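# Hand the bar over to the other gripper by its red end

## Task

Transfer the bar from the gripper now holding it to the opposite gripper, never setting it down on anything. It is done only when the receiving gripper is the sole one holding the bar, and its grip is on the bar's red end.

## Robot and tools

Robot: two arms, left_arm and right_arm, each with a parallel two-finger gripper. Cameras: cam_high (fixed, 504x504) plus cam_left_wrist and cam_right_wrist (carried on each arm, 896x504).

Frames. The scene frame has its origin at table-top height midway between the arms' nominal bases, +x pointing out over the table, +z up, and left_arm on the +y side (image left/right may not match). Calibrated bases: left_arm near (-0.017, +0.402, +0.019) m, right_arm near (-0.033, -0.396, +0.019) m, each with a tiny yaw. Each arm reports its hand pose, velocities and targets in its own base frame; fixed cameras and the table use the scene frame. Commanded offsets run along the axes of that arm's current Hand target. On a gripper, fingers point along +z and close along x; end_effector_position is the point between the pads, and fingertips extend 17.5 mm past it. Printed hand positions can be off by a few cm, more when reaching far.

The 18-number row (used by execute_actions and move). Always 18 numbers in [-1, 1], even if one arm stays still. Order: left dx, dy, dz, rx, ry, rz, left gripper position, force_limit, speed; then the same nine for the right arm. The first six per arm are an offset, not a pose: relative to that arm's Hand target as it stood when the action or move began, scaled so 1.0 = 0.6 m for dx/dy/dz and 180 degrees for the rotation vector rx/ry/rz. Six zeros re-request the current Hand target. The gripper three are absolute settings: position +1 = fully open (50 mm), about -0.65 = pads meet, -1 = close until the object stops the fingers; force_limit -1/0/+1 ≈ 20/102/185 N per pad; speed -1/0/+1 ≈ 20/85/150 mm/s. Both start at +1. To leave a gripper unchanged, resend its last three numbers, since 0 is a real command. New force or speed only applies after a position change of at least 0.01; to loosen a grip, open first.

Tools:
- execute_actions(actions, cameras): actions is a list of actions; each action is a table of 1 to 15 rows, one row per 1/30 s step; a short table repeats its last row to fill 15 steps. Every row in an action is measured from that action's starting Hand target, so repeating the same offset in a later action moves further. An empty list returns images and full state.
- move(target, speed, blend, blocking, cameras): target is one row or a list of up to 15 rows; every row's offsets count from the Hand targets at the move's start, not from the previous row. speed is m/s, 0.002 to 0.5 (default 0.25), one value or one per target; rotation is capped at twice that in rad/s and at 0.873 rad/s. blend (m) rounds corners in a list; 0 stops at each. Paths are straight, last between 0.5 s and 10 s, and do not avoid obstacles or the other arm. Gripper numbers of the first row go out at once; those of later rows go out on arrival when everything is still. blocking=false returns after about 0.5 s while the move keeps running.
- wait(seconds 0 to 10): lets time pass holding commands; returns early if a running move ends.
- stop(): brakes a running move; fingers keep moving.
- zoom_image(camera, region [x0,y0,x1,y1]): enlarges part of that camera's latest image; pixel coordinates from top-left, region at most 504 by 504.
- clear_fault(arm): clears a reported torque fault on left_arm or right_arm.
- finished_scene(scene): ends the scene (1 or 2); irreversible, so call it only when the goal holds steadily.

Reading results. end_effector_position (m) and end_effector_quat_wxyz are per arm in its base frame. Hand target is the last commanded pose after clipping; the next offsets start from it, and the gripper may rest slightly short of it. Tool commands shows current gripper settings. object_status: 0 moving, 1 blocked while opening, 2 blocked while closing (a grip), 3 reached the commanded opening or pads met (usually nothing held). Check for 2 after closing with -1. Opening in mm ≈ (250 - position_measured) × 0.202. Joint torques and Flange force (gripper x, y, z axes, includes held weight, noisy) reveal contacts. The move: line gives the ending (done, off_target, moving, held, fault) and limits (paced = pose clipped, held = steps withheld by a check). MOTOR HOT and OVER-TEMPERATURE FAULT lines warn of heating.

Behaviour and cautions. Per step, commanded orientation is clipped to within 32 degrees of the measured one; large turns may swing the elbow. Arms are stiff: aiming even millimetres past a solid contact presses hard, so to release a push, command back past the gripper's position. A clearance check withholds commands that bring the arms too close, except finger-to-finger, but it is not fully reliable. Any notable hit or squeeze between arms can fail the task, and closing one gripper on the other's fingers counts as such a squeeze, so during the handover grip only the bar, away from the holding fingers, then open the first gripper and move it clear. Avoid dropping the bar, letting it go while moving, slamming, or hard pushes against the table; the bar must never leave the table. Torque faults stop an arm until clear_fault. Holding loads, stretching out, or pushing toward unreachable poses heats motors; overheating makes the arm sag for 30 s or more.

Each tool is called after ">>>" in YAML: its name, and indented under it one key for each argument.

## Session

>>> execute_actions:
  actions: []

Scene clock: 0.00 s.
left_arm: end_effector_position=(+0.4500, +0.0000, +0.1803) position_measured=3 object_status=3 end_effector_quat_wxyz=(+0.000, +0.707, +0.707, +0.000) | right_arm: end_effector_position=(+0.3851, +0.2994, +0.1954) position_measured=132 object_status=3 end_effector_quat_wxyz=(-0.167, +0.985, -0.006, +0.045)
Joint positions: left_arm=[-0.055 0.432 0 1.657 0 1.053 1.516] | right_arm=[-0.677 0.343 0.162 1.824 -0.43 0.769 -0.264]
Joint velocities: within noise
Joint torques (N m): no reading
Flange force (N): no reading
Hand target: left_arm +0.4500, +0.0000, +0.1803; +0.000, +0.707, +0.707, +0.000 | right_arm +0.3851, +0.2994, +0.1954; -0.167, +0.985, -0.006, +0.045
Tool commands: left_gripper/position=+1.0 left_gripper/force_limit=+1.0 left_gripper/speed=+1.0 right_gripper/position=-0.027451 right_gripper/force_limit=+1.0 right_gripper/speed=+1.0
camera_calibration:
cam_right_wrist: T_world_to_cam=[[0.994269, -0.0694854, 0.0812511, -0.377097], [-0.0359748, -0.933116, -0.357772, 0.427487], [0.100677, 0.352798, -0.930268, 0.201943], [0, 0, 0, 1]] pos_world=[0.369984, 0.301447, 0.371443]

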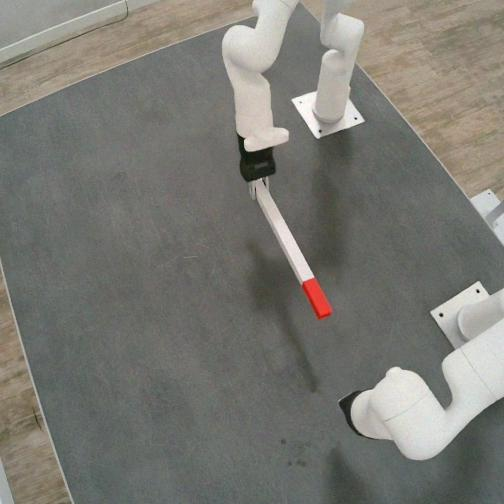

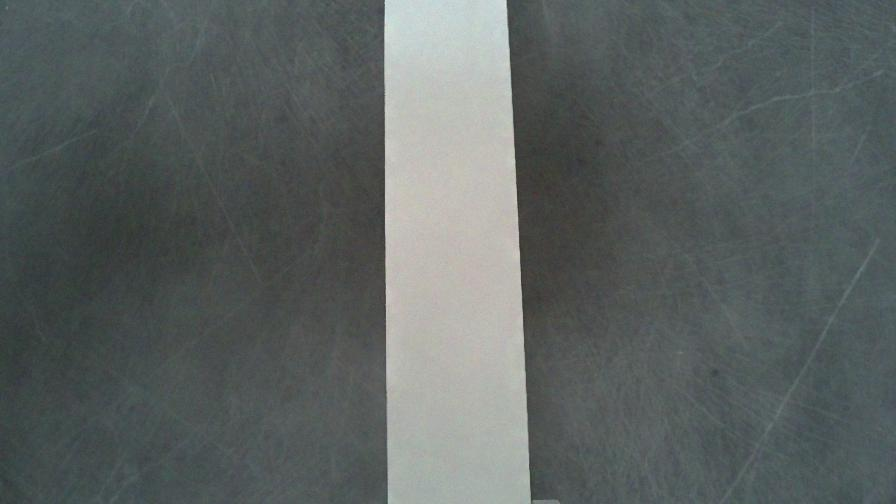

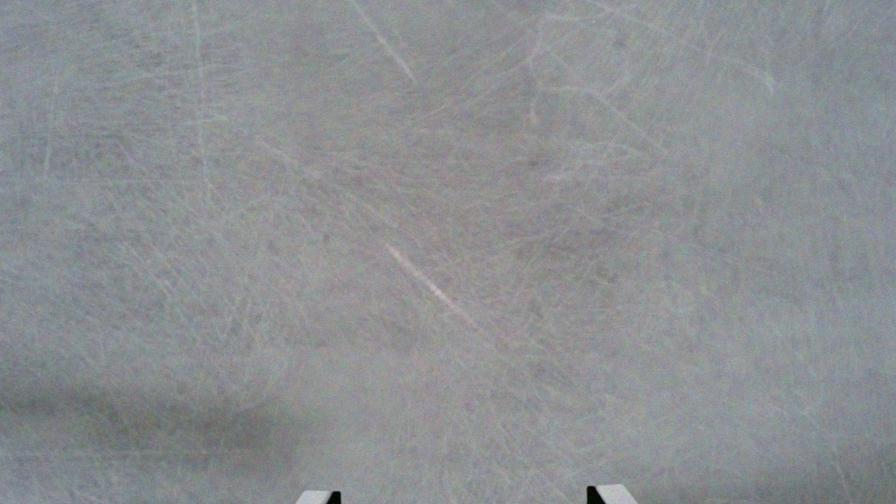

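>>> move:
  target:
    - [-0.1667, -0.0333, -0.1833, -0.0239, 0.0009, -0.2376, 1, 1, 1, 0, 0, 0, 0, 0, 0, -0.027451, 1, 1]
    - [-0.402, -0.089, -0.2502, -0.0478, 0.0018, -0.4752, 1, 1, 1, 0, 0, 0, 0, 0, 0, -0.027451, 1, 1]
  speed: 0.4
  blend: 0.05
  cameras: ["all"]

Scene clock: 4.00 s.
left_arm: end_effector_position=(+0.3966, -0.2412, +0.3305) position_measured=3 object_status=3 end_effector_quat_wxyz=(+0.046, +0.038, +0.997, +0.050) | right_arm: end_effector_position=(+0.3851, +0.2994, +0.1954) position_measured=132 object_status=3 end_effector_quat_wxyz=(-0.167, +0.985, -0.006, +0.045)
Joint positions: left_arm=[0.655 0.345 -0.1 1.298 -0.1 1.471 3.636] | right_arm=[-0.677 0.343 0.162 1.824 -0.43 0.769 -0.264]
Joint torques (N m): left_arm=[0.83 -17.64 -0.84 -7.79 -0.28 0.13 -0.58] | right_arm=[0.05 -17.72 1.88 -8.24 -1.19 -0.63 0.13]
Flange force (N): left_arm=[-7.8 -4.2 -4.6] | right_arm=[4.3 -2.6 3.4]
Hand target: left_arm +0.3966, -0.2412, +0.3305; +0.046, +0.038, +0.997, +0.050 | right_arm +0.3851, +0.2994, +0.1954; -0.167, +0.985, -0.006, +0.045
Off the commanded pose: left_arm 0.000 m, 0 deg | right_arm 0.000 m, 0 deg.
move: done
camera_calibration:
cam_left_wrist: T_world_to_cam=[[-0.994386, 0.0803185, -0.0688935, 0.431269], [0.0736055, 0.992753, 0.0949897, 0.235655], [0.0760236, 0.0893854, -0.993091, 0.486469], [0, 0, 0, 1]] pos_world=[0.374519, -0.31207, 0.490435]
cam_right_wrist: T_world_to_cam=[[0.994269, -0.0694854, 0.0812511, -0.377097], [-0.0359748, -0.933116, -0.357772, 0.427487], [0.100677, 0.352798, -0.930268, 0.201943], [0, 0, 0, 1]] pos_world=[0.369984, 0.301447, 0.371443]

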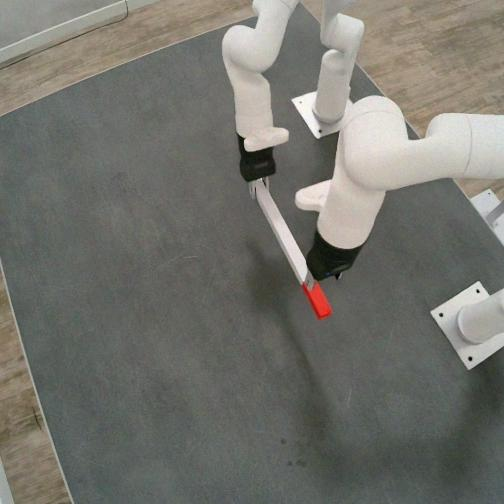

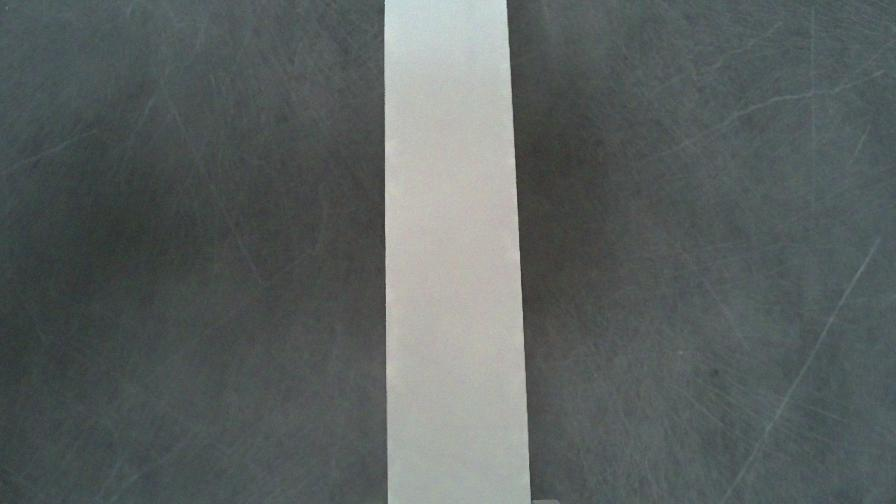

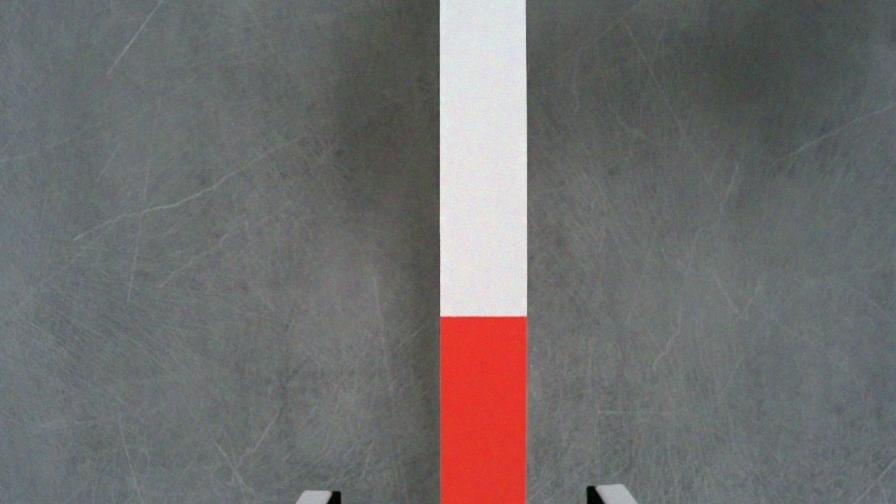

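>>> move:
  target: [0.0092, 0, 0.1067, 0, 0, 0, 1, 1, 1, 0, 0, 0, 0, 0, 0, -0.027451, 1, 1]
  speed: 0.2
  cameras: ["all"]

Scene clock: 5.27 s.
left_arm: end_effector_position=(+0.3973, -0.2346, +0.2666) position_measured=3 object_status=3 end_effector_quat_wxyz=(+0.046, +0.038, +0.997, +0.050) | right_arm: end_effector_position=(+0.3851, +0.2994, +0.1954) position_measured=132 object_status=3 end_effector_quat_wxyz=(-0.167, +0.985, -0.006, +0.045)
Joint positions: left_arm=[0.65 0.363 -0.107 1.477 -0.099 1.272 3.644] | right_arm=[-0.677 0.343 0.162 1.824 -0.43 0.769 -0.264]
Joint torques (N m): left_arm=[0.84 -17.82 -0.9 -7.63 -0.25 0.18 -0.35] | right_arm=[0.07 -17.74 1.93 -8.27 -1.15 -0.65 0.12]
Flange force (N): left_arm=[-7.5 -3.5 -2.6] | right_arm=[4.2 -2.6 3.4]
Hand target: left_arm +0.3973, -0.2346, +0.2666; +0.046, +0.038, +0.997, +0.050 | right_arm +0.3851, +0.2994, +0.1954; -0.167, +0.985, -0.006, +0.045
Off the commanded pose: left_arm 0.000 m, 0 deg | right_arm 0.000 m, 0 deg.
move: done
camera_calibration:
cam_left_wrist: T_world_to_cam=[[-0.994386, 0.0803089, -0.0688943, 0.427031], [0.073596, 0.992754, 0.0949888, 0.235126], [0.0760236, 0.0893852, -0.993091, 0.422367], [0, 0, 0, 1]] pos_world=[0.375219, -0.30547, 0.426535]
cam_right_wrist: T_world_to_cam=[[0.994269, -0.0694854, 0.0812511, -0.377097], [-0.0359748, -0.933116, -0.357772, 0.427487], [0.100677, 0.352798, -0.930268, 0.201943], [0, 0, 0, 1]] pos_world=[0.369984, 0.301447, 0.371443]

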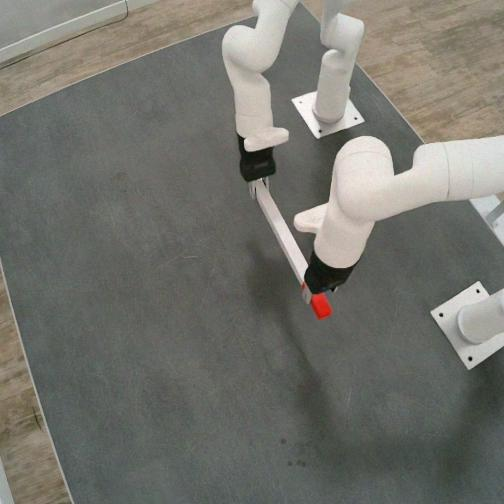

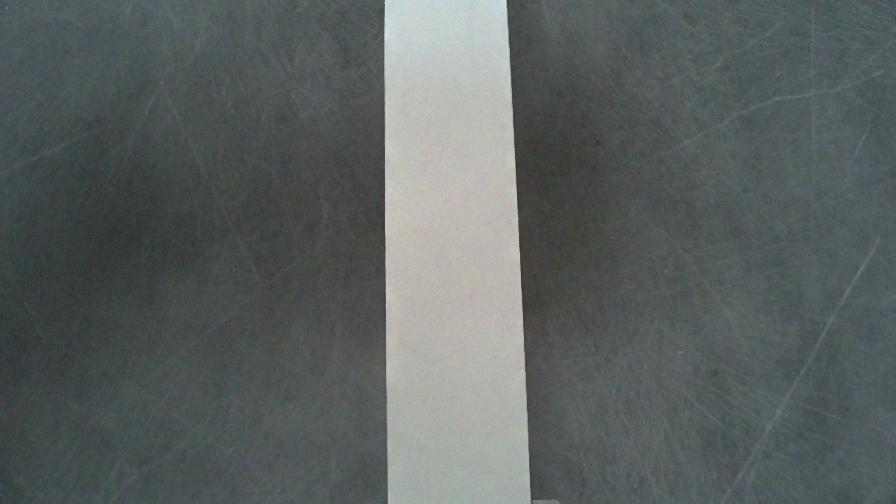

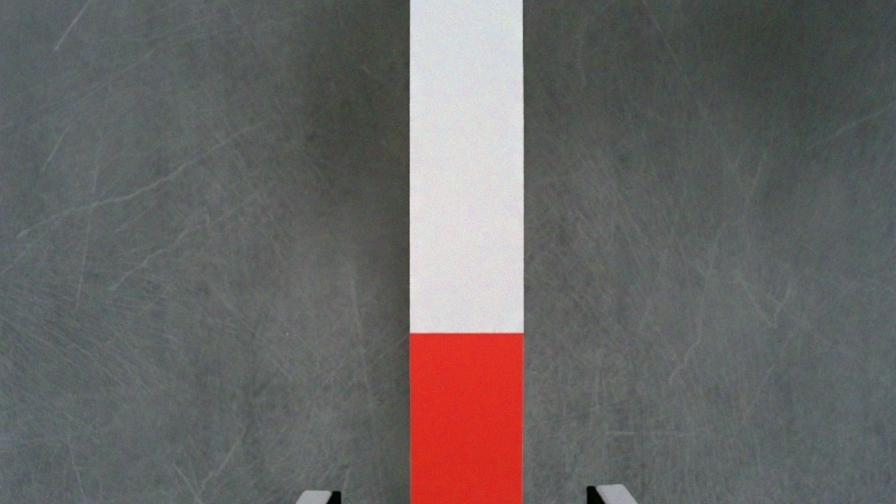

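>>> move:
  target:
    - [0.0008, 0, 0.0667, 0, 0, 0, 1, 1, 1, 0, 0, 0, 0, 0, 0, -0.027451, 1, 1]
    - [0.0008, 0, 0.0667, 0, 0, 0, -1, 1, -0.6, 0, 0, 0, 0, 0, 0, -0.027451, 1, 1]
  speed: 0.12
  cameras: ["all"]

Scene clock: 7.13 s.
left_arm: end_effector_position=(+0.4006, -0.2307, +0.2268) position_measured=133 object_status=2 end_effector_quat_wxyz=(+0.046, +0.038, +0.997, +0.050) | right_arm: end_effector_position=(+0.3851, +0.2994, +0.1954) position_measured=132 object_status=3 end_effector_quat_wxyz=(-0.167, +0.985, -0.006, +0.045)
Joint positions: left_arm=[0.642 0.395 -0.112 1.563 -0.098 1.154 3.643] | right_arm=[-0.677 0.343 0.162 1.824 -0.43 0.769 -0.264]
Joint torques (N m): left_arm=[-1.1 -18.15 -2.76 -8.32 -0.24 -0.76 0.83] | right_arm=[-0.58 -17.71 1.15 -7.04 -1.5 0.2 -0.06]
Flange force (N): left_arm=[-4.6 -3.8 -3.0] | right_arm=[7.5 -2.8 3.8]
Hand target: left_arm +0.4007, -0.2307, +0.2269; +0.046, +0.038, +0.997, +0.050 | right_arm +0.3851, +0.2994, +0.1954; -0.167, +0.985, -0.006, +0.045
Off the commanded pose: left_arm 0.000 m, 0 deg | right_arm 0.000 m, 0 deg.
move: done
camera_calibration:
cam_left_wrist: T_world_to_cam=[[-0.994386, 0.0804147, -0.0687773, 0.427244], [0.0737043, 0.992736, 0.0950914, 0.234705], [0.0759244, 0.0894884, -0.99309, 0.382311], [0, 0, 0, 1]] pos_world=[0.37852, -0.301569, 0.386736]
cam_right_wrist: T_world_to_cam=[[0.994269, -0.0694854, 0.0812511, -0.377097], [-0.0359748, -0.933116, -0.357772, 0.427487], [0.100677, 0.352798, -0.930268, 0.201943], [0, 0, 0, 1]] pos_world=[0.369984, 0.301447, 0.371443]

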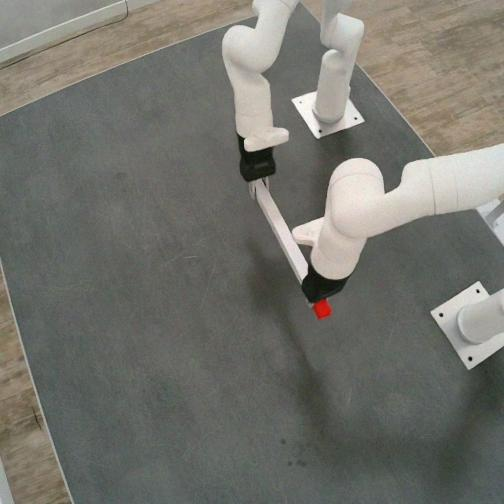

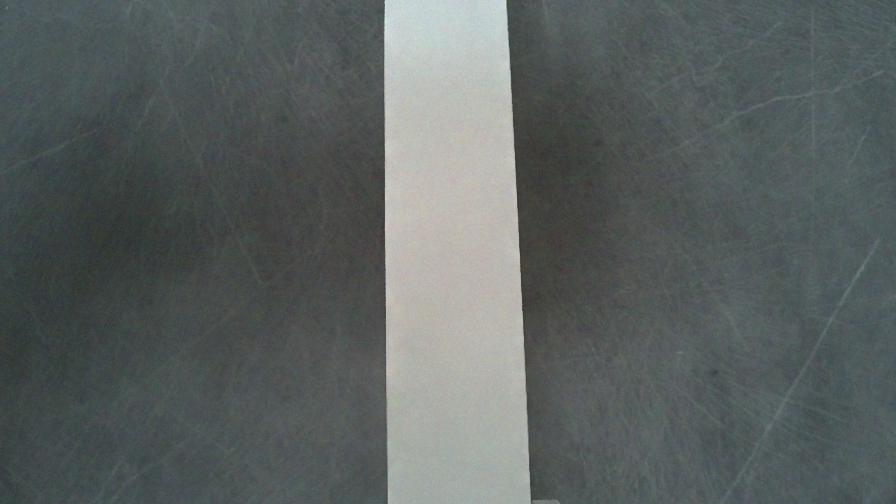

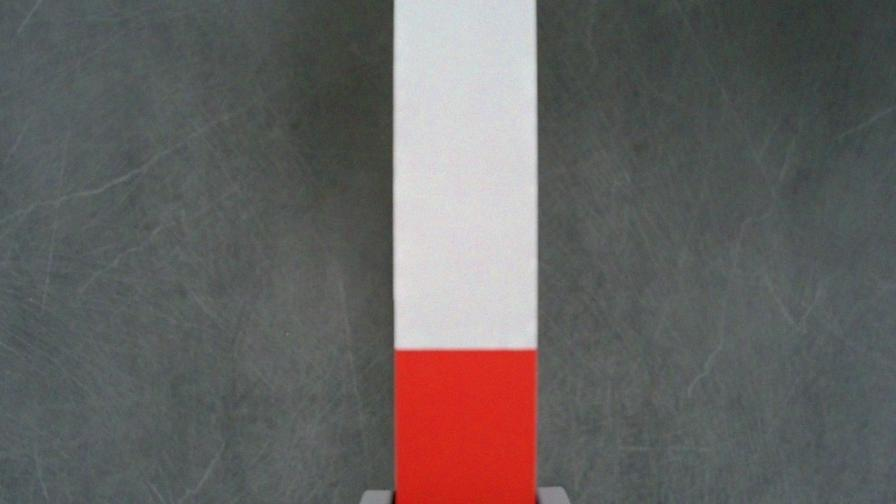

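>>> move:
  target:
    - [0, 0, 0, 0, 0, 0, -1, 1, -0.6, 0, 0, 0, 0, 0, 0, 1, 1, -0.6]
    - [0, 0, 0, 0, 0, 0, -1, 1, -0.6, 0, 0, -0.1667, 0, 0, 0, 1, 1, -0.6]
  speed: 0.2
  cameras: ["all"]

Scene clock: 9.17 s.
left_arm: end_effector_position=(+0.4007, -0.2307, +0.2269) position_measured=134 object_status=2 end_effector_quat_wxyz=(+0.046, +0.038, +0.997, +0.050) | right_arm: end_effector_position=(+0.3759, +0.2665, +0.2893) position_measured=3 object_status=3 end_effector_quat_wxyz=(-0.167, +0.985, -0.006, +0.045)
Joint positions: left_arm=[0.642 0.395 -0.112 1.563 -0.098 1.154 3.643] | right_arm=[-0.664 0.192 0.208 1.7 -0.344 1.04 -0.334]
Joint torques (N m): left_arm=[0.8 -19.14 -0.9 -7.92 -0.01 -0.18 -0.31] | right_arm=[0.07 -14.45 1.85 -8.32 -0.99 -0.7 0.17]
Flange force (N): left_arm=[-7.7 -3.8 -0.6] | right_arm=[4.7 -5.0 -1.3]
Hand target: left_arm +0.4007, -0.2307, +0.2269; +0.046, +0.038, +0.997, +0.050 | right_arm +0.3759, +0.2665, +0.2894; -0.167, +0.985, -0.006, +0.045
Off the commanded pose: left_arm 0.000 m, 0 deg | right_arm 0.000 m, 0 deg.
move: done
camera_calibration:
cam_left_wrist: T_world_to_cam=[[-0.994386, 0.0803185, -0.0688935, 0.427266], [0.0736055, 0.992753, 0.0949897, 0.234778], [0.0760236, 0.0893854, -0.993091, 0.382342], [0, 0, 0, 1]] pos_world=[0.378519, -0.30157, 0.386835]
cam_right_wrist: T_world_to_cam=[[0.994264, -0.0695798, 0.081222, -0.377933], [-0.0360824, -0.933142, -0.357692, 0.430099], [0.10068, 0.35271, -0.930301, 0.301949], [0, 0, 0, 1]] pos_world=[0.360884, 0.268546, 0.465443]

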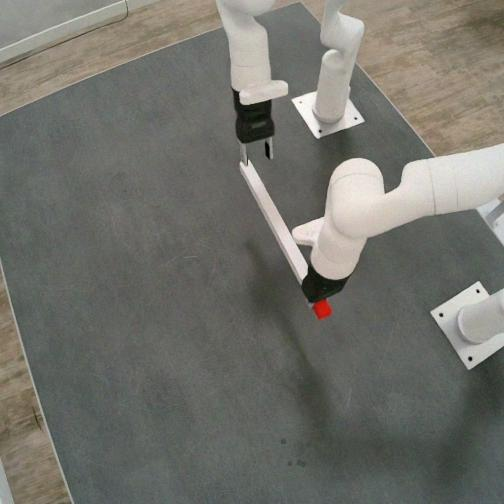

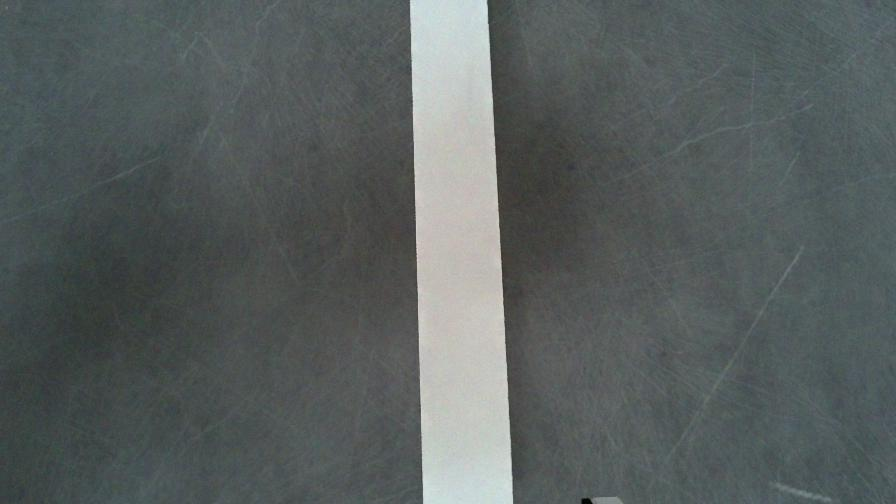

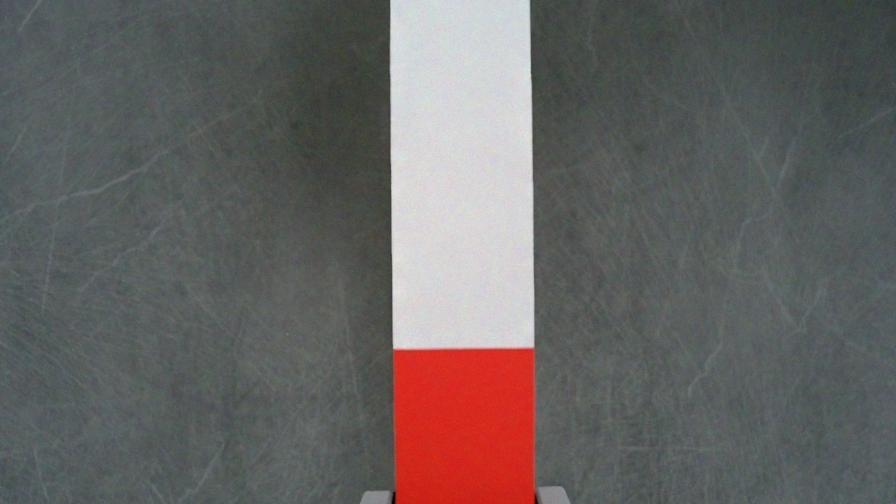

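>>> finished_scene:
  scene: 2

The scene is finished: the task was done.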